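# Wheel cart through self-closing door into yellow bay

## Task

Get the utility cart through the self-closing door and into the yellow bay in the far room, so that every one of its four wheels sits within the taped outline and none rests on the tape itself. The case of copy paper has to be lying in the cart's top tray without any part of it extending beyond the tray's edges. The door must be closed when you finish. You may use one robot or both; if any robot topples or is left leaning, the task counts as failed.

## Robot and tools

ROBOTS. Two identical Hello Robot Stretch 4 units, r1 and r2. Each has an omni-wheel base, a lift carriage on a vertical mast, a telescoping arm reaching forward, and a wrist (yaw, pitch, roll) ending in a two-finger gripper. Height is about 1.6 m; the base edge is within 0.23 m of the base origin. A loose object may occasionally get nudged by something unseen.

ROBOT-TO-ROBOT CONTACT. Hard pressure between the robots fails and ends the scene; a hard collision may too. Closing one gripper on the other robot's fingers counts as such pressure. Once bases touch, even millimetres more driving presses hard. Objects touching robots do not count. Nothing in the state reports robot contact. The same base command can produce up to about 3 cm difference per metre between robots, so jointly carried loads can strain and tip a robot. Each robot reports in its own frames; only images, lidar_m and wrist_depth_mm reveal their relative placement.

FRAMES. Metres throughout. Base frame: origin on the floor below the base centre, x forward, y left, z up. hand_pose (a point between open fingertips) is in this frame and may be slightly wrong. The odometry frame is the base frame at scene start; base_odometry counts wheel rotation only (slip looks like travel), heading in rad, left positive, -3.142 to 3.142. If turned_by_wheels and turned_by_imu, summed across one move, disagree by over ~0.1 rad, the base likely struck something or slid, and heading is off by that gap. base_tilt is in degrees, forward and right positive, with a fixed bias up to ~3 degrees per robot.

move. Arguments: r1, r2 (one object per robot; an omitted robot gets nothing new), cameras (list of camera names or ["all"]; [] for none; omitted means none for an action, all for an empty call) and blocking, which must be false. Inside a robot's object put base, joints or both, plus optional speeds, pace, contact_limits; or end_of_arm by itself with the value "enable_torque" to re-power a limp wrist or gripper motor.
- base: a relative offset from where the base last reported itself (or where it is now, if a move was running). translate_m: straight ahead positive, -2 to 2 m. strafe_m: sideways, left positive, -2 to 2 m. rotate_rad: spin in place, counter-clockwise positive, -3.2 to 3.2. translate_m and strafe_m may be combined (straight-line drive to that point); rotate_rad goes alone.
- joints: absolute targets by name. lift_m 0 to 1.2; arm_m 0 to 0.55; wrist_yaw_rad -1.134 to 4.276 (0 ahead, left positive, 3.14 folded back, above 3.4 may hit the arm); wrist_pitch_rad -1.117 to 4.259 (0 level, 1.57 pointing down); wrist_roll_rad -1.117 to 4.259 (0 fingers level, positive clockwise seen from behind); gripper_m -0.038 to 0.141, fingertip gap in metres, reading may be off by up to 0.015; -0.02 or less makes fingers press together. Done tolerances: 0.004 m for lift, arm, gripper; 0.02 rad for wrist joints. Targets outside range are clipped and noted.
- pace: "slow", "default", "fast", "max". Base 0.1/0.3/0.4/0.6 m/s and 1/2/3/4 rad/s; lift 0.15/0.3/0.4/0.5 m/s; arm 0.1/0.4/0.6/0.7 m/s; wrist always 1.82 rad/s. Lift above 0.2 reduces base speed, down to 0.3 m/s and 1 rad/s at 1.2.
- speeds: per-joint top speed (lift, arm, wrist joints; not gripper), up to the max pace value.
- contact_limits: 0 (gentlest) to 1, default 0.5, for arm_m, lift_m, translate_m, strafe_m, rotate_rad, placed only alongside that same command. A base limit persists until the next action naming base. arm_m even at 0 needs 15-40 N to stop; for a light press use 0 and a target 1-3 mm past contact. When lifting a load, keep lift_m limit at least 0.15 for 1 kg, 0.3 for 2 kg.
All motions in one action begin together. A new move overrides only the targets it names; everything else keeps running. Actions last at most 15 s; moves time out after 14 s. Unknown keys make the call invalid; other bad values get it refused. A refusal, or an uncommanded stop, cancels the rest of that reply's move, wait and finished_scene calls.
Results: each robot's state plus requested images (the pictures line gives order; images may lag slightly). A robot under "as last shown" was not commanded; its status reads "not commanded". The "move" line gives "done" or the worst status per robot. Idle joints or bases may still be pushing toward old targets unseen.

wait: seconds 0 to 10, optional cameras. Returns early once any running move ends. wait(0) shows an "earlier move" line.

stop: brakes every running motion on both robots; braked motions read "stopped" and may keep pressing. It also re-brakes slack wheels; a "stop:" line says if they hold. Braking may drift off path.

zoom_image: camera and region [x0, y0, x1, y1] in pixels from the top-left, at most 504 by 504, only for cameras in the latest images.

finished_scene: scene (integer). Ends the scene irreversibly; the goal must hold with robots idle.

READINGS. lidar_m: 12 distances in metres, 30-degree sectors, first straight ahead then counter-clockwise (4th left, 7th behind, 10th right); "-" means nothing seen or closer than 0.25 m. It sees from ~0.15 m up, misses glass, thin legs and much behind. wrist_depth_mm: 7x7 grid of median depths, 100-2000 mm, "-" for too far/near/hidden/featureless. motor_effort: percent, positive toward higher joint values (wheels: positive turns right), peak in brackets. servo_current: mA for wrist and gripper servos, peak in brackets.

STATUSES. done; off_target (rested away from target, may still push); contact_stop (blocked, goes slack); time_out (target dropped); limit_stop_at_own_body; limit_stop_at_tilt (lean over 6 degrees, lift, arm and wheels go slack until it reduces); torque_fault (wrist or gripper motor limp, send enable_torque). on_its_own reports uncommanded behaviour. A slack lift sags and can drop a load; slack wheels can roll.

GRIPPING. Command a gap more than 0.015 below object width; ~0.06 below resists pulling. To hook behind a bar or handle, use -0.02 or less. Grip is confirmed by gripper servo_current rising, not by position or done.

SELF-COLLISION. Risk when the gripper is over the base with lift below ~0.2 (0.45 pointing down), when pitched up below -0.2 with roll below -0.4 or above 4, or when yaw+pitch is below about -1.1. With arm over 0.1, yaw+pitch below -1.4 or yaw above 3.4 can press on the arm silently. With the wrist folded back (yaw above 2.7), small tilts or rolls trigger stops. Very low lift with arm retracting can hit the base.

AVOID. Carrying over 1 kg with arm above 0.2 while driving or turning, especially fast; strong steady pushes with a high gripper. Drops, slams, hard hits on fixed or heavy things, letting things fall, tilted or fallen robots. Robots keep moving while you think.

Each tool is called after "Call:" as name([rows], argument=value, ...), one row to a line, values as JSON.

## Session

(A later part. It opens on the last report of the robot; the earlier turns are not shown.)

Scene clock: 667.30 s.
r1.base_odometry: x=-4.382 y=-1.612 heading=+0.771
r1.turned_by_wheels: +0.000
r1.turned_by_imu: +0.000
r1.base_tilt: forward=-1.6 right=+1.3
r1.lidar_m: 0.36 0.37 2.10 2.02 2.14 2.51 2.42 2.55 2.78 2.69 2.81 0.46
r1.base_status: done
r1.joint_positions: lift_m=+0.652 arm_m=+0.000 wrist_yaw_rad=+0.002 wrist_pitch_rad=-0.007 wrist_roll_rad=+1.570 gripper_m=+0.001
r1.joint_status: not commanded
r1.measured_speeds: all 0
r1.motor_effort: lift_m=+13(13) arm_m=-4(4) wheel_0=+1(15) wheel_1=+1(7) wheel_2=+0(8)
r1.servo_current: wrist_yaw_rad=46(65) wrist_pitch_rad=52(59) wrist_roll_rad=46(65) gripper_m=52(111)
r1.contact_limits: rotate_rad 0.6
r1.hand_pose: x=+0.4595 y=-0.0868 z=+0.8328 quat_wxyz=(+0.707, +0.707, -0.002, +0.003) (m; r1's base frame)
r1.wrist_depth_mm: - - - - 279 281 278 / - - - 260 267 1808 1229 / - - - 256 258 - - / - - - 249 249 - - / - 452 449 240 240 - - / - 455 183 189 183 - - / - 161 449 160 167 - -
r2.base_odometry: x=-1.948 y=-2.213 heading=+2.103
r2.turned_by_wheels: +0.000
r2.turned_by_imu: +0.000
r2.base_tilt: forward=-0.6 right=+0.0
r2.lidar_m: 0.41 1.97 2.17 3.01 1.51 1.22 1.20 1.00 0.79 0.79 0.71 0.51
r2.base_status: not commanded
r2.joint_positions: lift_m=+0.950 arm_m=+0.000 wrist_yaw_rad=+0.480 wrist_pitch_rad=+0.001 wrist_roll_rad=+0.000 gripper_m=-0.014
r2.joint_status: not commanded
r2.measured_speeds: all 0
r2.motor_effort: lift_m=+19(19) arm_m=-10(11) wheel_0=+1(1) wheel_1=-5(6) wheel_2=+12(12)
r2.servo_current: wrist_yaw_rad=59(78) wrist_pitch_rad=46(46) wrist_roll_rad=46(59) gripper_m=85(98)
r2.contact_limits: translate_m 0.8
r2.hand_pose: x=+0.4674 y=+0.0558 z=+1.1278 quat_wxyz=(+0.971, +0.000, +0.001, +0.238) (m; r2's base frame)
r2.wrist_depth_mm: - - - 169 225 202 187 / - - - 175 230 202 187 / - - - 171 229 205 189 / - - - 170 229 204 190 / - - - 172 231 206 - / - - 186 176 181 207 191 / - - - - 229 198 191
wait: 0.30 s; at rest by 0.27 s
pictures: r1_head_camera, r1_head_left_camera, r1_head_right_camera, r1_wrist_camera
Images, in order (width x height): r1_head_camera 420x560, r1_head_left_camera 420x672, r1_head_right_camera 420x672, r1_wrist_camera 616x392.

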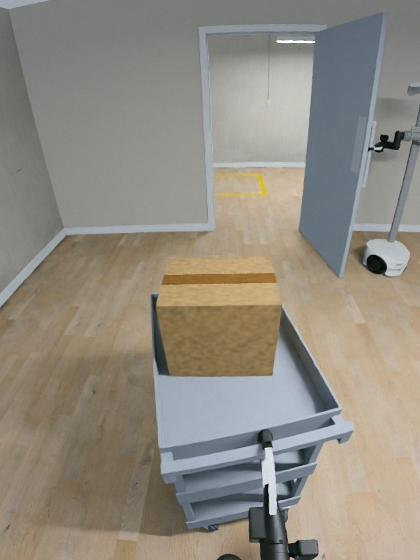

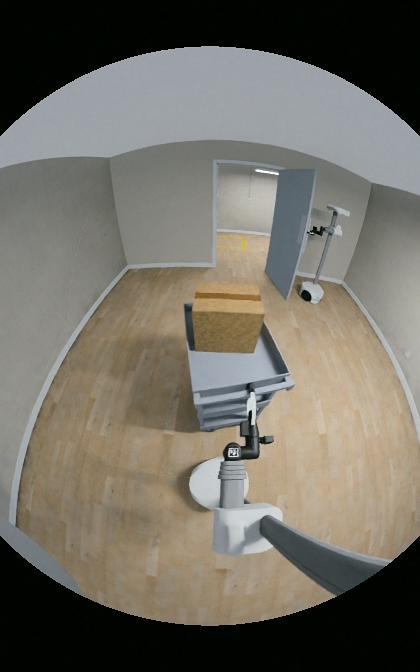

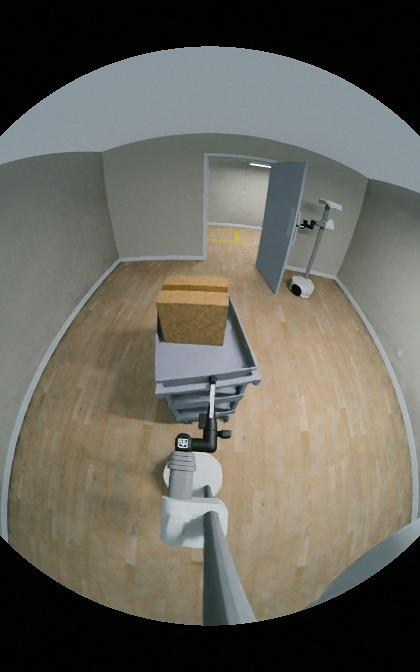

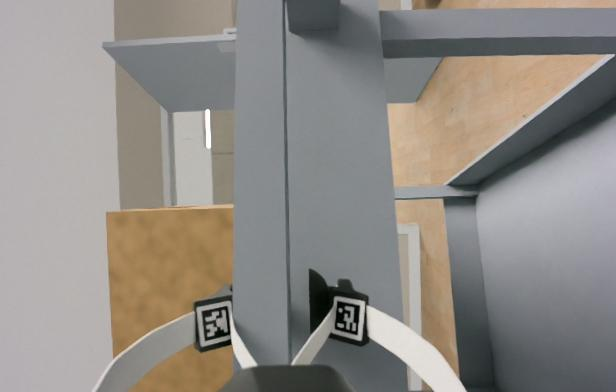

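Call:
move(blocking=false, r1={"joints":{"gripper_m":0.141}})

Call:
wait(seconds=2)

Call:
move(blocking=false, r1={"base":{"translate_m":-0.08},"pace":"slow"})

Call:
wait(seconds=3)

Call:
move(blocking=false, r1={"base":{"rotate_rad":0.21},"joints":{"lift_m":0.642},"pace":"slow"})

Call:
wait(seconds=2)

Call:
move(blocking=false, r1={"base":{"strafe_m":-0.09},"pace":"slow"})

Call:
wait(seconds=3)

Call:
wait(seconds=0.3, cameras=["r1_wrist_camera","r1_head_camera"])

Scene clock: 681.87 s.
move: r1 moving
r1.base_odometry: x=-4.382 y=-1.612 heading=+0.771
r1.turned_by_wheels: +0.000
r1.turned_by_imu: +0.000
r1.base_tilt: forward=-1.6 right=+1.2
r1.lidar_m: 0.36 0.36 2.11 2.03 2.14 2.50 2.42 2.59 2.77 2.68 2.80 0.45
r1.base_status: not commanded
r1.joint_positions: lift_m=+0.652 arm_m=+0.000 wrist_yaw_rad=+0.002 wrist_pitch_rad=-0.007 wrist_roll_rad=+1.570 gripper_m=+0.019
r1.joint_status: gripper_m moving
r1.measured_speeds: all 0
r1.motor_effort: lift_m=+13(13) arm_m=-2(4) wheel_0=+1(2) wheel_1=+1(1) wheel_2=+0(0)
r1.servo_current: wrist_yaw_rad=46(52) wrist_pitch_rad=52(59) wrist_roll_rad=59(72) gripper_m=59(78)
r1.contact_limits: rotate_rad 0.6
r1.hand_pose: x=+0.4595 y=-0.0868 z=+0.8328 quat_wxyz=(+0.707, +0.707, -0.002, +0.003) (m; r1's base frame)
r1.wrist_depth_mm: - - - - 285 285 281 / - - - - 303 1808 1229 / - - - 259 262 1983 - / - - - 251 254 - - / - 452 452 243 244 - - / - 452 185 204 187 - - / - 162 452 159 224 - -
r2: as last shown
r2.base_tilt: forward=-0.6 right=+0.1
r2.lidar_m: 0.40 1.96 2.18 2.95 1.52 1.23 1.20 0.99 0.80 0.78 0.71 0.50
r2.motor_effort: lift_m=+19(19) arm_m=-11(11) wheel_0=+0(1) wheel_1=-6(6) wheel_2=+11(12)
r2.servo_current: wrist_yaw_rad=65(72) wrist_pitch_rad=39(46) wrist_roll_rad=46(52) gripper_m=91(91)
r2.contact_limits: translate_m 0.8
r2.wrist_depth_mm: - - - 169 225 201 186 / - - - 175 229 202 187 / - - - 173 228 204 189 / - - - 170 229 205 190 / - - - 171 230 206 - / - - 185 175 181 207 191 / - - - - 229 198 192
pictures: none

Scene clock: 683.70 s.
earlier move: r1 done
r1.base_odometry: x=-4.382 y=-1.612 heading=+0.771
r1.turned_by_wheels: +0.000
r1.turned_by_imu: +0.000
r1.base_tilt: forward=-1.6 right=+1.3
r1.lidar_m: 0.35 0.36 2.14 2.01 2.14 2.51 2.42 2.58 2.74 2.67 2.81 0.47
r1.base_status: not commanded
r1.joint_positions: lift_m=+0.652 arm_m=+0.000 wrist_yaw_rad=+0.000 wrist_pitch_rad=-0.005 wrist_roll_rad=+1.570 gripper_m=+0.141
r1.joint_status: all done
r1.measured_speeds: all 0
r1.motor_effort: lift_m=+13(13) arm_m=+4(4) wheel_0=+1(2) wheel_1=+1(1) wheel_2=+0(0)
r1.servo_current: wrist_yaw_rad=52(65) wrist_pitch_rad=52(59) wrist_roll_rad=59(72) gripper_m=46(104)
r1.contact_limits: rotate_rad 0.6
r1.hand_pose: x=+0.4593 y=-0.0873 z=+0.8322 quat_wxyz=(+0.707, +0.707, -0.002, +0.002) (m; r1's base frame)
r1.wrist_depth_mm: - - - - 291 1464 1118 / - - - - 289 1537 1160 / - - - - - 1808 - / - - - 258 259 831 - / - 452 452 248 252 - - / - 449 187 239 190 - - / - 449 445 148 232 - -
r2.base_odometry: x=-1.948 y=-2.213 heading=+2.103
r2.turned_by_wheels: +0.000
r2.turned_by_imu: +0.000
r2.base_tilt: forward=-0.6 right=+0.1
r2.lidar_m: 0.40 1.98 2.14 2.99 1.49 1.22 1.21 1.00 0.80 0.79 0.70 0.52
r2.base_status: not commanded
r2.joint_positions: lift_m=+0.950 arm_m=+0.000 wrist_yaw_rad=+0.480 wrist_pitch_rad=+0.001 wrist_roll_rad=+0.000 gripper_m=-0.014
r2.joint_status: not commanded
r2.measured_speeds: all 0
r2.motor_effort: lift_m=+19(19) arm_m=-11(11) wheel_0=+1(1) wheel_1=-5(6) wheel_2=+12(12)
r2.servo_current: wrist_yaw_rad=65(78) wrist_pitch_rad=39(46) wrist_roll_rad=46(59) gripper_m=85(91)
r2.contact_limits: translate_m 0.8
r2.hand_pose: x=+0.4674 y=+0.0558 z=+1.1278 quat_wxyz=(+0.971, +0.000, +0.001, +0.238) (m; r2's base frame)
r2.wrist_depth_mm: - - - 169 225 201 186 / - - - 174 229 203 187 / - - - 172 229 204 188 / - - - 170 230 204 190 / - - - 172 230 206 - / - - 185 176 181 207 191 / - - - - 229 198 191
wait: 1.83 of 2 s (r1 has come to rest)
pictures: none

Scene clock: 684.20 s.
move: r1 moving
r1.base_odometry: x=-4.391 y=-1.621 heading=+0.770
r1.turned_by_wheels: +0.000
r1.turned_by_imu: +0.000
r1.base_tilt: forward=-1.6 right=+1.3
r1.lidar_m: 0.37 0.36 2.13 2.02 2.14 2.50 2.40 2.57 2.75 2.68 2.81 0.48
r1.base_status: translate_m moving
r1.joint_positions: lift_m=+0.652 arm_m=+0.000 wrist_yaw_rad=+0.000 wrist_pitch_rad=+0.000 wrist_roll_rad=+1.570 gripper_m=+0.141
r1.joint_status: not commanded
r1.measured_speeds: translate_m=-0.049 strafe_m=+0.000 rotate_rad=-0.002 lift_m=+0.000 arm_m=+0.000 wrist_yaw_rad=+0.000 wrist_pitch_rad=+0.000 wrist_roll_rad=+0.000
r1.motor_effort: lift_m=+14(14) arm_m=+4(4) wheel_0=-6(6) wheel_1=-4(6) wheel_2=+7(7)
r1.servo_current: wrist_yaw_rad=46(52) wrist_pitch_rad=33(52) wrist_roll_rad=59(65) gripper_m=39(46)
r1.hand_pose: x=+0.4593 y=-0.0873 z=+0.8305 quat_wxyz=(+0.707, +0.707, +0.000, +0.000) (m; r1's base frame)
r1.wrist_depth_mm: - - - - 296 300 301 / - - - - - 1576 445 / - - - - - 1808 - / - - 549 259 - - - / - 455 455 253 - - - / - 204 188 246 211 191 - / - 459 459 143 - - -
r2: as last shown
r2.lidar_m: 0.41 1.98 2.13 2.97 1.53 1.23 1.21 0.98 0.77 0.79 0.69 0.49
r2.motor_effort: lift_m=+19(19) arm_m=-10(11) wheel_0=+1(1) wheel_1=-6(6) wheel_2=+12(12)
r2.servo_current: wrist_yaw_rad=65(72) wrist_pitch_rad=39(46) wrist_roll_rad=39(52) gripper_m=85(91)
r2.contact_limits: translate_m 0.8
r2.wrist_depth_mm: - - - 169 225 202 187 / - - - 174 229 202 187 / - - - 172 228 204 189 / - - - 171 229 204 190 / - - - 172 231 206 - / - - 185 176 180 207 190 / - - - - 229 198 191
pictures: none

Scene clock: 685.77 s.
earlier move: r1 done
r1.base_odometry: x=-4.440 y=-1.668 heading=+0.770
r1.turned_by_wheels: +0.000
r1.turned_by_imu: +0.000
r1.base_tilt: forward=-1.6 right=+1.3
r1.lidar_m: 0.43 0.43 2.15 2.00 2.14 2.41 2.34 2.49 2.75 2.65 2.79 0.53
r1.base_status: done
r1.joint_positions: lift_m=+0.652 arm_m=+0.000 wrist_yaw_rad=+0.000 wrist_pitch_rad=+0.000 wrist_roll_rad=+1.570 gripper_m=+0.141
r1.joint_status: not commanded
r1.measured_speeds: all 0
r1.motor_effort: lift_m=+14(14) arm_m=+4(4) wheel_0=-3(6) wheel_1=-3(6) wheel_2=+1(8)
r1.servo_current: wrist_yaw_rad=65(65) wrist_pitch_rad=39(52) wrist_roll_rad=52(65) gripper_m=39(46)
r1.hand_pose: x=+0.4593 y=-0.0873 z=+0.8305 quat_wxyz=(+0.707, +0.707, +0.000, +0.000) (m; r1's base frame)
r1.wrist_depth_mm: - - - 300 - 1499 1118 / - - - 349 379 384 366 / - - - 340 - 1808 - / - - - 327 - - - / - 521 521 315 - - - / - 210 517 - 211 194 - / - 517 525 142 - - -
r2.base_odometry: x=-1.948 y=-2.213 heading=+2.103
r2.turned_by_wheels: +0.000
r2.turned_by_imu: +0.000
r2.base_tilt: forward=-0.6 right=+0.1
r2.lidar_m: 0.42 1.98 2.17 2.97 1.50 1.22 1.21 0.99 0.80 0.79 0.71 0.50
r2.base_status: not commanded
r2.joint_positions: lift_m=+0.950 arm_m=+0.000 wrist_yaw_rad=+0.480 wrist_pitch_rad=+0.001 wrist_roll_rad=+0.000 gripper_m=-0.014
r2.joint_status: not commanded
r2.measured_speeds: all 0
r2.motor_effort: lift_m=+18(19) arm_m=-10(11) wheel_0=+1(1) wheel_1=-6(6) wheel_2=+12(12)
r2.servo_current: wrist_yaw_rad=65(78) wrist_pitch_rad=39(46) wrist_roll_rad=39(59) gripper_m=91(91)
r2.contact_limits: translate_m 0.8
r2.hand_pose: x=+0.4674 y=+0.0558 z=+1.1278 quat_wxyz=(+0.971, +0.000, +0.001, +0.238) (m; r2's base frame)
r2.wrist_depth_mm: - - - 169 225 202 186 / - - - 175 230 203 187 / - - - 172 229 204 189 / - - - 170 230 205 190 / - - - 171 229 207 - / - - 186 176 181 206 191 / - - - - 228 198 191
wait: 1.57 of 3 s (r1 has come to rest)
pictures: none

Scene clock: 686.27 s.
move: r1 moving
r1.base_odometry: x=-4.440 y=-1.668 heading=+0.895
r1.turned_by_wheels: +0.125
r1.turned_by_imu: +0.125
r1.base_tilt: forward=-1.6 right=+1.3
r1.lidar_m: 0.44 2.58 2.09 2.03 2.26 2.36 2.34 2.62 2.71 2.66 2.96 0.46
r1.base_status: rotate_rad moving
r1.joint_positions: lift_m=+0.642 arm_m=+0.000 wrist_yaw_rad=+0.000 wrist_pitch_rad=+0.000 wrist_roll_rad=+1.570 gripper_m=+0.141
r1.joint_status: lift_m moving
r1.measured_speeds: translate_m=+0.001 strafe_m=-0.001 rotate_rad=+0.445 lift_m=+0.000 arm_m=+0.000 wrist_yaw_rad=+0.000 wrist_pitch_rad=+0.000 wrist_roll_rad=+0.000
r1.motor_effort: lift_m=+12(13) arm_m=+4(4) wheel_0=-5(7) wheel_1=-5(7) wheel_2=-4(6)
r1.servo_current: wrist_yaw_rad=46(65) wrist_pitch_rad=52(52) wrist_roll_rad=59(59) gripper_m=39(46)
r1.hand_pose: x=+0.4593 y=-0.0873 z=+0.8206 quat_wxyz=(+0.707, +0.707, +0.000, +0.000) (m; r1's base frame)
r1.wrist_depth_mm: - - - 325 - 1576 - / - - - 317 - 1756 - / - - - 314 - - - / - 512 512 306 - - - / - 521 521 303 - - - / - 209 236 298 210 194 - / - 535 535 142 - - -
r2: as last shown
r2.lidar_m: 0.39 1.97 2.16 2.96 1.51 1.22 1.21 1.00 0.79 0.77 0.71 0.50
r2.motor_effort: lift_m=+18(19) arm_m=-10(11) wheel_0=+0(1) wheel_1=-6(6) wheel_2=+12(12)
r2.servo_current: wrist_yaw_rad=72(78) wrist_pitch_rad=39(39) wrist_roll_rad=52(59) gripper_m=85(91)
r2.contact_limits: translate_m 0.8
r2.wrist_depth_mm: - - - 169 225 202 186 / - - - 174 230 202 187 / - - - 172 228 204 188 / - - - 170 230 205 189 / - - - 171 231 206 - / - - 185 176 181 206 191 / - - - - 229 198 191
pictures: none

Scene clock: 686.97 s.
earlier move: r1 done
r1.base_odometry: x=-4.440 y=-1.668 heading=+0.980
r1.turned_by_wheels: +0.085
r1.turned_by_imu: +0.085
r1.base_tilt: forward=-1.6 right=+1.3
r1.lidar_m: 0.44 2.45 2.07 2.02 2.37 2.35 2.34 2.69 2.69 2.69 2.85 0.48
r1.base_status: done
r1.joint_positions: lift_m=+0.642 arm_m=+0.000 wrist_yaw_rad=+0.000 wrist_pitch_rad=+0.000 wrist_roll_rad=+1.570 gripper_m=+0.141
r1.joint_status: all done
r1.measured_speeds: all 0
r1.motor_effort: lift_m=+12(13) arm_m=+4(4) wheel_0=-4(7) wheel_1=-2(7) wheel_2=-2(6)
r1.servo_current: wrist_yaw_rad=52(72) wrist_pitch_rad=46(52) wrist_roll_rad=52(65) gripper_m=33(46)
r1.hand_pose: x=+0.4593 y=-0.0873 z=+0.8206 quat_wxyz=(+0.707, +0.707, +0.000, +0.000) (m; r1's base frame)
r1.wrist_depth_mm: - - - 285 - 1863 - / - 488 477 283 - - - / - 492 488 285 - - - / - 508 500 285 - - - / - 525 521 285 - - - / - 209 183 - 211 195 - / - - - 142 - 1708 -
r2.base_odometry: x=-1.948 y=-2.213 heading=+2.103
r2.turned_by_wheels: +0.000
r2.turned_by_imu: +0.000
r2.base_tilt: forward=-0.6 right=+0.1
r2.lidar_m: 0.42 1.98 2.20 2.96 1.52 1.22 1.21 1.00 0.81 0.79 0.72 0.51
r2.base_status: not commanded
r2.joint_positions: lift_m=+0.950 arm_m=+0.000 wrist_yaw_rad=+0.480 wrist_pitch_rad=+0.001 wrist_roll_rad=+0.000 gripper_m=-0.014
r2.joint_status: not commanded
r2.measured_speeds: all 0
r2.motor_effort: lift_m=+18(19) arm_m=-11(11) wheel_0=+0(1) wheel_1=-6(6) wheel_2=+12(12)
r2.servo_current: wrist_yaw_rad=46(78) wrist_pitch_rad=39(46) wrist_roll_rad=52(59) gripper_m=85(91)
r2.contact_limits: translate_m 0.8
r2.hand_pose: x=+0.4674 y=+0.0558 z=+1.1278 quat_wxyz=(+0.971, +0.000, +0.001, +0.238) (m; r2's base frame)
r2.wrist_depth_mm: - - - 169 226 201 187 / - - - 175 230 202 187 / - - - 172 229 204 189 / - - - 170 229 204 190 / - - - 172 231 206 - / - - 186 175 181 207 191 / - - - - 229 198 191
wait: 0.70 of 2 s (r1 has come to rest)
pictures: none

Scene clock: 687.47 s.
move: r1 moving
r1.base_odometry: x=-4.428 y=-1.676 heading=+0.980
r1.turned_by_wheels: +0.000
r1.turned_by_imu: +0.000
r1.base_tilt: forward=-1.6 right=+1.2
r1.lidar_m: 0.44 2.46 2.06 2.03 2.38 2.35 2.34 2.74 2.65 2.66 2.86 0.48
r1.base_status: strafe_m moving
r1.joint_positions: lift_m=+0.642 arm_m=+0.000 wrist_yaw_rad=+0.000 wrist_pitch_rad=+0.000 wrist_roll_rad=+1.570 gripper_m=+0.141
r1.joint_status: not commanded
r1.measured_speeds: translate_m=+0.000 strafe_m=-0.056 rotate_rad=+0.000 lift_m=+0.000 arm_m=+0.000 wrist_yaw_rad=+0.000 wrist_pitch_rad=+0.000 wrist_roll_rad=+0.000
r1.motor_effort: lift_m=+12(12) arm_m=+4(4) wheel_0=+8(8) wheel_1=-7(8) wheel_2=+0(2)
r1.servo_current: wrist_yaw_rad=46(65) wrist_pitch_rad=33(46) wrist_roll_rad=46(52) gripper_m=46(46)
r1.hand_pose: x=+0.4593 y=-0.0873 z=+0.8206 quat_wxyz=(+0.707, +0.707, +0.000, +0.000) (m; r1's base frame)
r1.wrist_depth_mm: - - - 283 - 1863 - / - - 480 282 - - - / - 492 224 283 - - - / - 508 500 285 - - - / - 525 521 285 - - - / - 211 224 - 212 194 - / - - - 142 - 1756 -
r2: as last shown
r2.base_tilt: forward=-0.6 right=+0.0
r2.lidar_m: 0.41 1.98 2.18 2.95 1.52 1.22 1.21 0.99 0.79 0.79 0.73 0.52
r2.motor_effort: lift_m=+19(19) arm_m=-11(11) wheel_0=+0(1) wheel_1=-6(6) wheel_2=+12(12)
r2.servo_current: wrist_yaw_rad=65(72) wrist_pitch_rad=39(46) wrist_roll_rad=33(59) gripper_m=91(91)
r2.contact_limits: translate_m 0.8
r2.wrist_depth_mm: - - - 169 224 202 187 / - - - 174 229 203 187 / - - - 172 229 204 189 / - - - 171 230 205 189 / - - - 171 230 206 - / - - 186 176 180 206 191 / - - - - 229 198 192
pictures: none

Scene clock: 689.00 s.
earlier move: r1 done
r1.base_odometry: x=-4.365 y=-1.718 heading=+0.980
r1.turned_by_wheels: +0.000
r1.turned_by_imu: -0.001
r1.base_tilt: forward=-1.6 right=+1.3
r1.lidar_m: 0.44 0.47 2.15 2.14 2.49 2.36 2.35 2.74 2.60 2.58 2.87 0.47
r1.base_status: done
r1.joint_positions: lift_m=+0.642 arm_m=+0.000 wrist_yaw_rad=+0.000 wrist_pitch_rad=+0.000 wrist_roll_rad=+1.570 gripper_m=+0.141
r1.joint_status: not commanded
r1.measured_speeds: all 0
r1.motor_effort: lift_m=+12(12) arm_m=+4(4) wheel_0=+3(8) wheel_1=-2(8) wheel_2=+0(2)
r1.servo_current: wrist_yaw_rad=52(65) wrist_pitch_rad=39(52) wrist_roll_rad=59(59) gripper_m=46(52)
r1.hand_pose: x=+0.4593 y=-0.0873 z=+0.8206 quat_wxyz=(+0.707, +0.707, +0.000, +0.000) (m; r1's base frame)
r1.wrist_depth_mm: - - - 285 - 1537 - / - - - 285 - 1756 - / - - 477 285 - - - / - 488 484 283 - - - / - 504 504 285 - - - / - 209 223 - 191 195 - / - 539 544 142 - - -
r2.base_odometry: x=-1.948 y=-2.213 heading=+2.103
r2.turned_by_wheels: +0.000
r2.turned_by_imu: +0.000
r2.base_tilt: forward=-0.6 right=+0.1
r2.lidar_m: 0.41 1.96 2.15 2.96 1.54 1.21 1.21 1.00 0.80 0.78 0.73 0.51
r2.base_status: not commanded
r2.joint_positions: lift_m=+0.950 arm_m=+0.000 wrist_yaw_rad=+0.480 wrist_pitch_rad=+0.001 wrist_roll_rad=+0.000 gripper_m=-0.014
r2.joint_status: not commanded
r2.measured_speeds: all 0
r2.motor_effort: lift_m=+18(19) arm_m=-10(11) wheel_0=+0(1) wheel_1=-6(6) wheel_2=+12(12)
r2.servo_current: wrist_yaw_rad=72(72) wrist_pitch_rad=39(46) wrist_roll_rad=59(59) gripper_m=85(98)
r2.contact_limits: translate_m 0.8
r2.hand_pose: x=+0.4674 y=+0.0558 z=+1.1278 quat_wxyz=(+0.971, +0.000, +0.001, +0.238) (m; r2's base frame)
r2.wrist_depth_mm: - - - 168 226 202 187 / - - - 175 230 202 187 / - - - 172 229 204 189 / - - - 171 229 205 190 / - - - 171 231 206 - / - - 186 176 181 207 190 / - - - - 229 198 191
wait: 1.53 of 3 s (r1 has come to rest)
pictures: none

Scene clock: 689.30 s.
r1.base_odometry: x=-4.365 y=-1.718 heading=+0.980
r1.turned_by_wheels: +0.000
r1.turned_by_imu: +0.000
r1.base_tilt: forward=-1.6 right=+1.3
r1.lidar_m: 0.42 0.48 2.14 2.10 2.48 2.38 2.36 2.74 2.58 2.60 2.88 0.48
r1.base_status: done
r1.joint_positions: lift_m=+0.642 arm_m=+0.000 wrist_yaw_rad=+0.000 wrist_pitch_rad=+0.000 wrist_roll_rad=+1.570 gripper_m=+0.141
r1.joint_status: not commanded
r1.measured_speeds: all 0
r1.motor_effort: lift_m=+12(12) arm_m=+4(4) wheel_0=+3(8) wheel_1=-2(8) wheel_2=+0(2)
r1.servo_current: wrist_yaw_rad=46(65) wrist_pitch_rad=46(52) wrist_roll_rad=33(59) gripper_m=46(52)
r1.hand_pose: x=+0.4593 y=-0.0873 z=+0.8206 quat_wxyz=(+0.707, +0.707, +0.000, +0.000) (m; r1's base frame)
r1.wrist_depth_mm: - - - 283 - 1537 - / - - - 283 - 1756 - / - - 477 283 - - - / - 488 484 285 - - - / - 508 500 285 - - - / - 210 225 - 190 195 - / - 544 539 142 - - -
r2.base_odometry: x=-1.948 y=-2.213 heading=+2.103
r2.turned_by_wheels: +0.000
r2.turned_by_imu: +0.000
r2.base_tilt: forward=-0.6 right=+0.1
r2.lidar_m: 0.41 1.97 2.15 2.99 1.52 1.21 1.20 1.02 0.80 0.79 0.72 0.51
r2.base_status: not commanded
r2.joint_positions: lift_m=+0.950 arm_m=+0.000 wrist_yaw_rad=+0.480 wrist_pitch_rad=+0.001 wrist_roll_rad=+0.000 gripper_m=-0.014
r2.joint_status: not commanded
r2.measured_speeds: all 0
r2.motor_effort: lift_m=+18(19) arm_m=-11(11) wheel_0=+1(1) wheel_1=-6(6) wheel_2=+12(12)
r2.servo_current: wrist_yaw_rad=59(72) wrist_pitch_rad=39(46) wrist_roll_rad=59(59) gripper_m=85(98)
r2.contact_limits: translate_m 0.8
r2.hand_pose: x=+0.4674 y=+0.0558 z=+1.1278 quat_wxyz=(+0.971, +0.000, +0.001, +0.238) (m; r2's base frame)
r2.wrist_depth_mm: - - - 169 225 202 187 / - - - 175 229 202 186 / - - - 172 229 204 189 / - - - 170 229 204 190 / - - - 171 230 206 - / - - 185 176 181 206 190 / - - - - 229 198 191
wait: 0.30 s; at rest by 0.27 s
pictures: r1_head_camera, r1_wrist_camera
Images, in order (width x height): r1_head_camera 420x560, r1_wrist_camera 616x392.

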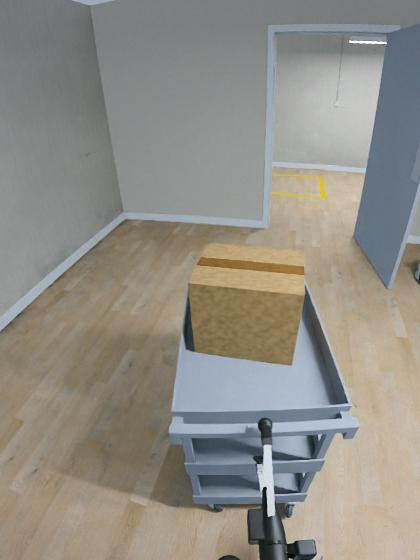

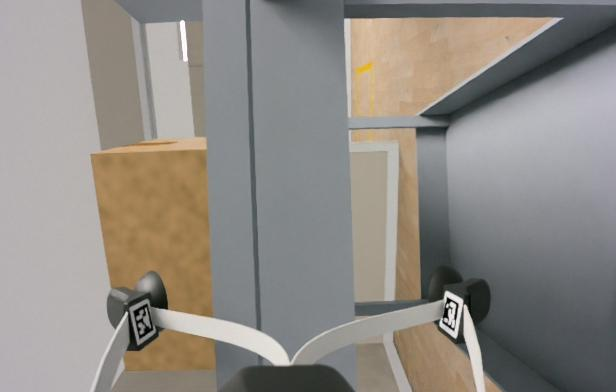

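Call:
move(blocking=false, r1={"base":{"translate_m":0.12},"joints":{"lift_m":0.649},"pace":"slow","contact_limits":{"translate_m":0.3}})

Call:
wait(seconds=4)

Call:
wait(seconds=0.3, cameras=["r1_wrist_camera","r1_head_camera"])

Scene clock: 694.63 s.
move: r1 moving
r1.base_odometry: x=-4.358 y=-1.708 heading=+0.980
r1.turned_by_wheels: +0.000
r1.turned_by_imu: +0.000
r1.base_tilt: forward=-1.6 right=+1.3
r1.lidar_m: 0.43 0.46 2.14 2.12 2.47 2.37 2.35 2.73 2.59 2.58 2.87 0.47
r1.base_status: translate_m moving
r1.joint_positions: lift_m=+0.648 arm_m=+0.000 wrist_yaw_rad=+0.000 wrist_pitch_rad=+0.000 wrist_roll_rad=+1.570 gripper_m=+0.141
r1.joint_status: lift_m moving
r1.measured_speeds: translate_m=+0.049 strafe_m=+0.000 rotate_rad=-0.001 lift_m=+0.000 arm_m=+0.000 wrist_yaw_rad=+0.000 wrist_pitch_rad=+0.000 wrist_roll_rad=+0.000
r1.motor_effort: lift_m=+24(26) arm_m=+4(4) wheel_0=+3(6) wheel_1=+3(5) wheel_2=-5(7)
r1.servo_current: wrist_yaw_rad=39(59) wrist_pitch_rad=39(46) wrist_roll_rad=26(59) gripper_m=46(46)
r1.contact_limits: translate_m 0.3
r1.hand_pose: x=+0.4593 y=-0.0873 z=+0.8267 quat_wxyz=(+0.707, +0.707, +0.000, +0.000) (m; r1's base frame)
r1.wrist_depth_mm: - - - 272 - 1661 - / - - - - - 1921 - / - - 473 - - - - / - 480 477 - - - - / - 488 488 - - - - / - 209 213 - 209 193 - / - 530 525 142 - - -
r2: as last shown
r2.lidar_m: 0.39 1.98 2.14 2.99 1.50 1.23 1.21 0.99 0.81 0.79 0.72 0.51
r2.motor_effort: lift_m=+18(19) arm_m=-10(11) wheel_0=+1(1) wheel_1=-6(6) wheel_2=+11(12)
r2.servo_current: wrist_yaw_rad=59(72) wrist_pitch_rad=33(46) wrist_roll_rad=39(52) gripper_m=91(91)
r2.contact_limits: translate_m 0.8
r2.wrist_depth_mm: - - - 169 225 202 187 / - - - 175 230 202 187 / - - - 172 229 204 189 / - - - 171 230 206 190 / - - - 171 230 206 - / - - 186 176 181 207 191 / - - - - 229 198 191
pictures: none

Scene clock: 696.60 s.
earlier move: r1 done
r1.base_odometry: x=-4.298 y=-1.619 heading=+0.980
r1.turned_by_wheels: +0.000
r1.turned_by_imu: +0.000
r1.base_tilt: forward=-1.6 right=+1.2
r1.lidar_m: 0.36 0.38 2.12 2.09 2.43 2.48 2.47 2.90 2.61 2.62 2.71 0.43
r1.base_status: done
r1.joint_positions: lift_m=+0.649 arm_m=+0.000 wrist_yaw_rad=-0.004 wrist_pitch_rad=-0.002 wrist_roll_rad=+1.570 gripper_m=+0.141
r1.joint_status: all done
r1.measured_speeds: translate_m=+0.000 strafe_m=+0.000 rotate_rad=+0.000 lift_m=+0.000 arm_m=+0.000 wrist_yaw_rad=+0.000 wrist_pitch_rad=+0.001 wrist_roll_rad=+0.000
r1.motor_effort: lift_m=+22(26) arm_m=+4(4) wheel_0=+4(8) wheel_1=+1(6) wheel_2=-4(12)
r1.servo_current: wrist_yaw_rad=65(72) wrist_pitch_rad=39(46) wrist_roll_rad=52(65) gripper_m=39(46)
r1.contact_limits: translate_m 0.3
r1.hand_pose: x=+0.4589 y=-0.0887 z=+0.8275 quat_wxyz=(+0.707, +0.707, -0.002, -0.001) (m; r1's base frame)
r1.wrist_depth_mm: - - - 255 273 287 379 / - - - 249 - 1708 - / - - - 245 - 1808 - / - 442 439 238 842 - - / - 445 176 233 236 - - / - 196 172 229 191 194 - / - 452 455 150 226 759 -
r2.base_odometry: x=-1.948 y=-2.213 heading=+2.103
r2.turned_by_wheels: +0.000
r2.turned_by_imu: +0.000
r2.base_tilt: forward=-0.6 right=+0.1
r2.lidar_m: 0.41 1.97 2.20 2.98 1.50 1.22 1.21 0.98 0.81 0.79 0.72 0.51
r2.base_status: not commanded
r2.joint_positions: lift_m=+0.950 arm_m=+0.000 wrist_yaw_rad=+0.480 wrist_pitch_rad=+0.001 wrist_roll_rad=+0.000 gripper_m=-0.014
r2.joint_status: not commanded
r2.measured_speeds: all 0
r2.motor_effort: lift_m=+19(19) arm_m=-11(11) wheel_0=+1(1) wheel_1=-5(6) wheel_2=+12(12)
r2.servo_current: wrist_yaw_rad=65(78) wrist_pitch_rad=33(46) wrist_roll_rad=52(59) gripper_m=85(91)
r2.contact_limits: translate_m 0.8
r2.hand_pose: x=+0.4674 y=+0.0558 z=+1.1278 quat_wxyz=(+0.971, +0.000, +0.001, +0.238) (m; r2's base frame)
r2.wrist_depth_mm: - - - 169 225 201 186 / - - - 174 229 202 187 / - - - 172 229 204 189 / - - - 171 229 205 189 / - - - 172 229 206 - / - - 186 176 180 207 191 / - - - - 229 197 191
wait: 1.97 of 4 s (r1 has come to rest)
pictures: none

Scene clock: 696.90 s.
r1.base_odometry: x=-4.298 y=-1.619 heading=+0.980
r1.turned_by_wheels: +0.000
r1.turned_by_imu: +0.000
r1.base_tilt: forward=-1.6 right=+1.3
r1.lidar_m: 0.37 0.38 2.12 2.09 2.42 2.48 2.47 2.87 2.61 2.61 2.67 0.45
r1.base_status: done
r1.joint_positions: lift_m=+0.649 arm_m=+0.000 wrist_yaw_rad=-0.004 wrist_pitch_rad=-0.002 wrist_roll_rad=+1.570 gripper_m=+0.141
r1.joint_status: all done
r1.measured_speeds: all 0
r1.motor_effort: lift_m=+22(26) arm_m=+4(4) wheel_0=+3(8) wheel_1=+1(6) wheel_2=-4(12)
r1.servo_current: wrist_yaw_rad=33(72) wrist_pitch_rad=46(46) wrist_roll_rad=46(65) gripper_m=46(46)
r1.contact_limits: translate_m 0.3
r1.hand_pose: x=+0.4589 y=-0.0887 z=+0.8275 quat_wxyz=(+0.707, +0.707, -0.002, -0.001) (m; r1's base frame)
r1.wrist_depth_mm: - - - 255 271 287 379 / - - - 249 - 1708 - / - - - 245 - 1921 - / - 442 442 238 842 - - / - 445 176 234 236 - - / - 196 173 229 191 193 - / - 449 452 150 225 - -
r2.base_odometry: x=-1.948 y=-2.213 heading=+2.103
r2.turned_by_wheels: +0.000
r2.turned_by_imu: +0.000
r2.base_tilt: forward=-0.6 right=+0.0
r2.lidar_m: 0.40 1.98 2.20 3.00 1.53 1.23 1.21 1.01 0.80 0.78 0.75 0.51
r2.base_status: not commanded
r2.joint_positions: lift_m=+0.950 arm_m=+0.000 wrist_yaw_rad=+0.480 wrist_pitch_rad=+0.001 wrist_roll_rad=+0.000 gripper_m=-0.014
r2.joint_status: not commanded
r2.measured_speeds: all 0
r2.motor_effort: lift_m=+18(19) arm_m=-10(11) wheel_0=+0(1) wheel_1=-5(6) wheel_2=+12(12)
r2.servo_current: wrist_yaw_rad=59(78) wrist_pitch_rad=39(46) wrist_roll_rad=52(59) gripper_m=85(91)
r2.contact_limits: translate_m 0.8
r2.hand_pose: x=+0.4674 y=+0.0558 z=+1.1278 quat_wxyz=(+0.971, +0.000, +0.001, +0.238) (m; r2's base frame)
r2.wrist_depth_mm: - - - 168 225 201 187 / - - - 175 230 203 187 / - - - 172 229 204 189 / - - - 170 229 204 189 / - - - 170 230 206 - / - - 185 176 181 207 190 / - - - - 229 198 191
wait: 0.30 s; at rest by 0.27 s
pictures: r1_head_camera, r1_wrist_camera
Images, in order (width x height): r1_head_camera 420x560, r1_wrist_camera 616x392.

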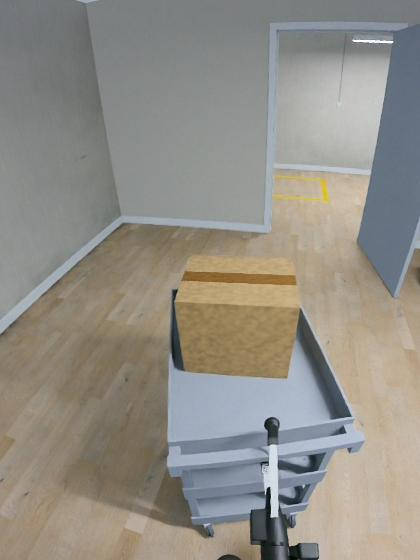

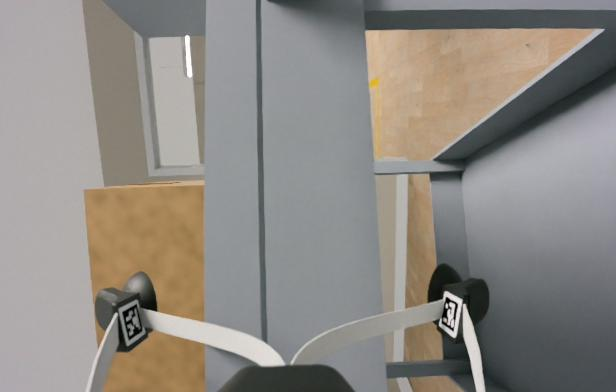

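Call:
move(blocking=false, r1={"base":{"translate_m":0.06},"pace":"fast","contact_limits":{"translate_m":0.3}})

Call:
wait(seconds=2, cameras=["r1_wrist_camera"])

Call:
move(blocking=false, r1={"joints":{"gripper_m":0.02}})

Call:
wait(seconds=2.5, cameras=["r1_wrist_camera","r1_head_camera"])

Scene clock: 707.33 s.
move: r1 moving
r1.base_odometry: x=-4.273 y=-1.582 heading=+0.979
r1.turned_by_wheels: +0.000
r1.turned_by_imu: -0.001
r1.base_tilt: forward=-1.7 right=+1.2
r1.lidar_m: 0.33 0.35 2.11 2.08 2.44 2.53 2.52 2.90 2.63 2.64 2.66 0.42
r1.base_status: translate_m moving
r1.joint_positions: lift_m=+0.649 arm_m=+0.000 wrist_yaw_rad=-0.006 wrist_pitch_rad=-0.005 wrist_roll_rad=+1.570 gripper_m=+0.141
r1.joint_status: not commanded
r1.measured_speeds: translate_m=+0.117 strafe_m=-0.002 rotate_rad=-0.003 lift_m=+0.001 arm_m=-0.001 wrist_yaw_rad=-0.031 wrist_pitch_rad=-0.039 wrist_roll_rad=+0.000
r1.motor_effort: lift_m=+21(22) arm_m=+4(4) wheel_0=+4(9) wheel_1=+2(10) wheel_2=-11(14)
r1.servo_current: wrist_yaw_rad=59(65) wrist_pitch_rad=46(46) wrist_roll_rad=65(78) gripper_m=39(46)
r1.contact_limits: translate_m 0.3
r1.hand_pose: x=+0.4587 y=-0.0893 z=+0.8286 quat_wxyz=(+0.707, +0.707, -0.004, +0.000) (m; r1's base frame)
r1.wrist_depth_mm: - - - 222 223 1756 1229 / - - - 217 216 1808 1308 / - - - 211 211 1921 - / - 407 146 206 205 - - / - 413 144 200 202 - - / - 211 - 197 196 - - / - 418 135 192 191 - -
r2: as last shown
r2.lidar_m: 0.40 1.99 2.23 2.98 1.52 1.23 1.20 0.96 0.78 0.78 0.73 0.53
r2.motor_effort: lift_m=+19(19) arm_m=-10(11) wheel_0=+0(1) wheel_1=-6(6) wheel_2=+12(12)
r2.servo_current: wrist_yaw_rad=72(78) wrist_pitch_rad=39(46) wrist_roll_rad=59(59) gripper_m=85(91)
r2.contact_limits: translate_m 0.8
r2.wrist_depth_mm: - - - 169 226 202 186 / - - - 175 229 203 188 / - - - 172 229 204 189 / - - - 170 229 205 189 / - - - 171 230 206 - / - - 186 176 181 206 191 / - - - - 229 198 191
pictures: none

Scene clock: 708.07 s.
earlier move: r1 done
r1.base_odometry: x=-4.265 y=-1.569 heading=+0.980
r1.turned_by_wheels: +0.001
r1.turned_by_imu: +0.001
r1.base_tilt: forward=-1.6 right=+1.2
r1.lidar_m: 0.38 0.39 2.10 2.08 2.41 2.55 2.52 2.95 2.63 2.64 2.63 0.48
r1.base_status: done
r1.joint_positions: lift_m=+0.649 arm_m=+0.000 wrist_yaw_rad=-0.003 wrist_pitch_rad=+0.000 wrist_roll_rad=+1.570 gripper_m=+0.141
r1.joint_status: not commanded
r1.measured_speeds: all 0
r1.motor_effort: lift_m=+21(22) arm_m=+4(4) wheel_0=+2(9) wheel_1=+1(10) wheel_2=+1(14)
r1.servo_current: wrist_yaw_rad=46(72) wrist_pitch_rad=39(52) wrist_roll_rad=52(78) gripper_m=33(46)
r1.contact_limits: translate_m 0.3
r1.hand_pose: x=+0.4590 y=-0.0882 z=+0.8271 quat_wxyz=(+0.707, +0.707, -0.001, -0.001) (m; r1's base frame)
r1.wrist_depth_mm: - - - 312 - 1464 1060 / - - - 303 - 1464 343 / - - - 291 - 1808 - / - - - - - - - / - 477 473 - - - - / - 210 205 263 211 193 - / - 473 473 142 - - -
r2.base_odometry: x=-1.948 y=-2.213 heading=+2.103
r2.turned_by_wheels: +0.000
r2.turned_by_imu: +0.000
r2.base_tilt: forward=-0.6 right=+0.0
r2.lidar_m: 0.40 2.01 2.20 2.97 1.52 1.22 1.21 0.99 0.79 0.80 0.72 0.50
r2.base_status: not commanded
r2.joint_positions: lift_m=+0.950 arm_m=+0.000 wrist_yaw_rad=+0.480 wrist_pitch_rad=+0.001 wrist_roll_rad=+0.000 gripper_m=-0.014
r2.joint_status: not commanded
r2.measured_speeds: all 0
r2.motor_effort: lift_m=+18(19) arm_m=-10(11) wheel_0=+1(1) wheel_1=-5(6) wheel_2=+12(12)
r2.servo_current: wrist_yaw_rad=65(78) wrist_pitch_rad=39(46) wrist_roll_rad=46(59) gripper_m=91(91)
r2.contact_limits: translate_m 0.8
r2.hand_pose: x=+0.4674 y=+0.0558 z=+1.1278 quat_wxyz=(+0.971, +0.000, +0.001, +0.238) (m; r2's base frame)
r2.wrist_depth_mm: - - - 169 225 202 186 / - - - 174 230 202 187 / - - - 172 229 204 189 / - - - 171 230 204 189 / - - - 171 231 206 - / - - 186 176 181 207 191 / - - - - 229 198 191
wait: 0.73 of 2 s (r1 has come to rest)
pictures: r1_wrist_camera
Images, in order (width x height): r1_wrist_camera 616x392.

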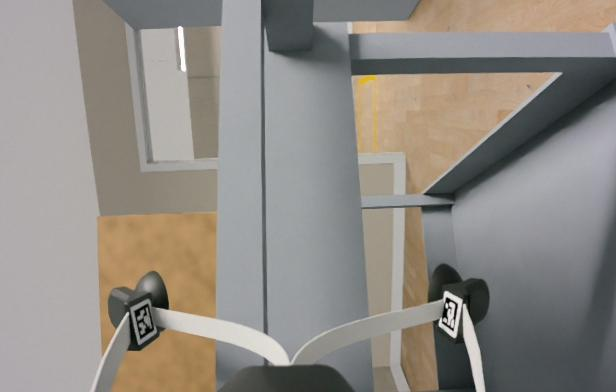

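Scene clock: 708.57 s.
move: r1 moving
r1.base_odometry: x=-4.265 y=-1.569 heading=+0.980
r1.turned_by_wheels: +0.000
r1.turned_by_imu: +0.000
r1.base_tilt: forward=-1.6 right=+1.3
r1.lidar_m: 0.38 0.39 2.10 2.08 2.37 2.54 2.54 2.97 2.63 2.62 2.65 0.48
r1.base_status: not commanded
r1.joint_positions: lift_m=+0.649 arm_m=+0.000 wrist_yaw_rad=-0.003 wrist_pitch_rad=+0.000 wrist_roll_rad=+1.570 gripper_m=+0.130
r1.joint_status: gripper_m moving
r1.measured_speeds: all 0
r1.motor_effort: lift_m=+21(21) arm_m=+4(4) wheel_0=+2(2) wheel_1=+1(1) wheel_2=+1(1)
r1.servo_current: wrist_yaw_rad=59(65) wrist_pitch_rad=46(52) wrist_roll_rad=52(59) gripper_m=78(91)
r1.contact_limits: translate_m 0.3
r1.hand_pose: x=+0.4590 y=-0.0882 z=+0.8271 quat_wxyz=(+0.707, +0.707, -0.001, -0.001) (m; r1's base frame)
r1.wrist_depth_mm: - - - 324 - 1537 1160 / - - - 315 - 1464 343 / - - - 304 - 1808 - / - - - 291 - - - / - 480 480 - - - - / - 210 213 - 211 195 - / - 480 477 141 - - -
r2: as last shown
r2.base_tilt: forward=-0.6 right=+0.1
r2.lidar_m: 0.42 2.00 2.19 2.97 1.53 1.21 1.20 0.98 0.80 0.79 0.72 0.51
r2.motor_effort: lift_m=+18(19) arm_m=-10(11) wheel_0=+0(1) wheel_1=-5(6) wheel_2=+12(12)
r2.servo_current: wrist_yaw_rad=65(72) wrist_pitch_rad=39(46) wrist_roll_rad=46(52) gripper_m=85(91)
r2.contact_limits: translate_m 0.8
r2.wrist_depth_mm: - - - 168 224 201 187 / - - - 174 231 202 187 / - - - 172 229 204 189 / - - - 170 230 204 190 / - - - 171 231 206 - / - - 186 176 180 208 191 / - - - - 229 198 191
pictures: none

Scene clock: 710.23 s.
earlier move: r1 done
r1.base_odometry: x=-4.265 y=-1.569 heading=+0.980
r1.turned_by_wheels: +0.000
r1.turned_by_imu: +0.000
r1.base_tilt: forward=-1.6 right=+1.3
r1.lidar_m: 0.38 0.39 2.11 2.09 2.39 2.53 2.54 2.92 2.64 2.63 2.63 0.48
r1.base_status: not commanded
r1.joint_positions: lift_m=+0.649 arm_m=+0.000 wrist_yaw_rad=-0.003 wrist_pitch_rad=-0.009 wrist_roll_rad=+1.570 gripper_m=+0.021
r1.joint_status: all done
r1.measured_speeds: all 0
r1.motor_effort: lift_m=+20(21) arm_m=+4(4) wheel_0=+2(2) wheel_1=+1(1) wheel_2=+1(1)
r1.servo_current: wrist_yaw_rad=39(65) wrist_pitch_rad=59(59) wrist_roll_rad=46(59) gripper_m=59(137)
r1.contact_limits: translate_m 0.3
r1.hand_pose: x=+0.4590 y=-0.0882 z=+0.8296 quat_wxyz=(+0.707, +0.707, -0.004, +0.002) (m; r1's base frame)
r1.wrist_depth_mm: - - - 264 - 1708 1098 / - - - - 334 1576 404 / - - - - - - - / - - - - - - - / - 488 492 - 283 - - / - 484 189 208 189 - - / - 159 480 165 166 - -
r2.base_odometry: x=-1.948 y=-2.213 heading=+2.103
r2.turned_by_wheels: +0.000
r2.turned_by_imu: +0.000
r2.base_tilt: forward=-0.6 right=+0.1
r2.lidar_m: 0.43 2.01 2.25 2.98 1.51 1.20 1.21 1.00 0.79 0.79 0.72 0.52
r2.base_status: not commanded
r2.joint_positions: lift_m=+0.950 arm_m=+0.000 wrist_yaw_rad=+0.480 wrist_pitch_rad=+0.001 wrist_roll_rad=+0.000 gripper_m=-0.014
r2.joint_status: not commanded
r2.measured_speeds: all 0
r2.motor_effort: lift_m=+19(19) arm_m=-11(11) wheel_0=+1(1) wheel_1=-6(6) wheel_2=+12(12)
r2.servo_current: wrist_yaw_rad=59(85) wrist_pitch_rad=39(46) wrist_roll_rad=39(65) gripper_m=91(91)
r2.contact_limits: translate_m 0.8
r2.hand_pose: x=+0.4674 y=+0.0558 z=+1.1278 quat_wxyz=(+0.971, +0.000, +0.001, +0.238) (m; r2's base frame)
r2.wrist_depth_mm: - - - 169 225 202 186 / - - - 175 230 202 187 / - - - 172 228 204 189 / - - - 170 229 206 190 / - - - 171 230 206 - / - - 186 176 180 207 191 / - - - - 229 198 192
wait: 1.67 of 2.5 s (r1 has come to rest)
pictures: r1_head_camera, r1_wrist_camera
Images, in order (width x height): r1_head_camera 420x560, r1_wrist_camera 616x392.

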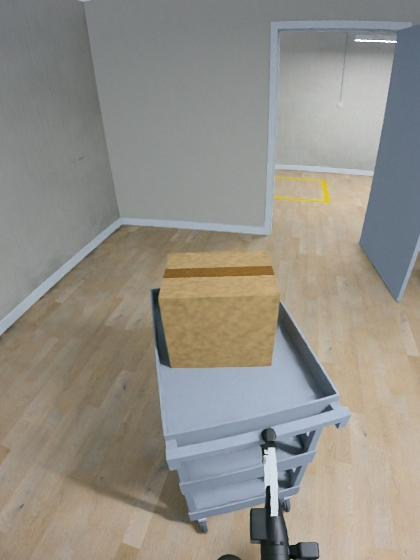

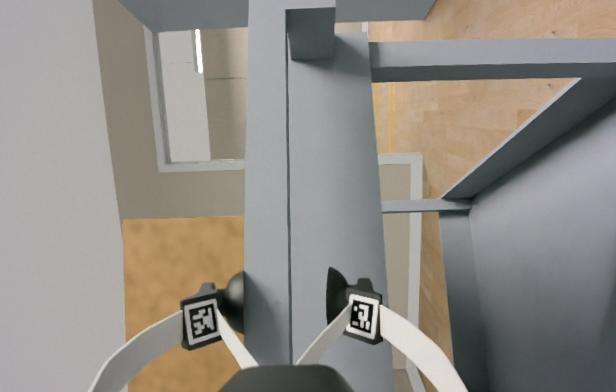

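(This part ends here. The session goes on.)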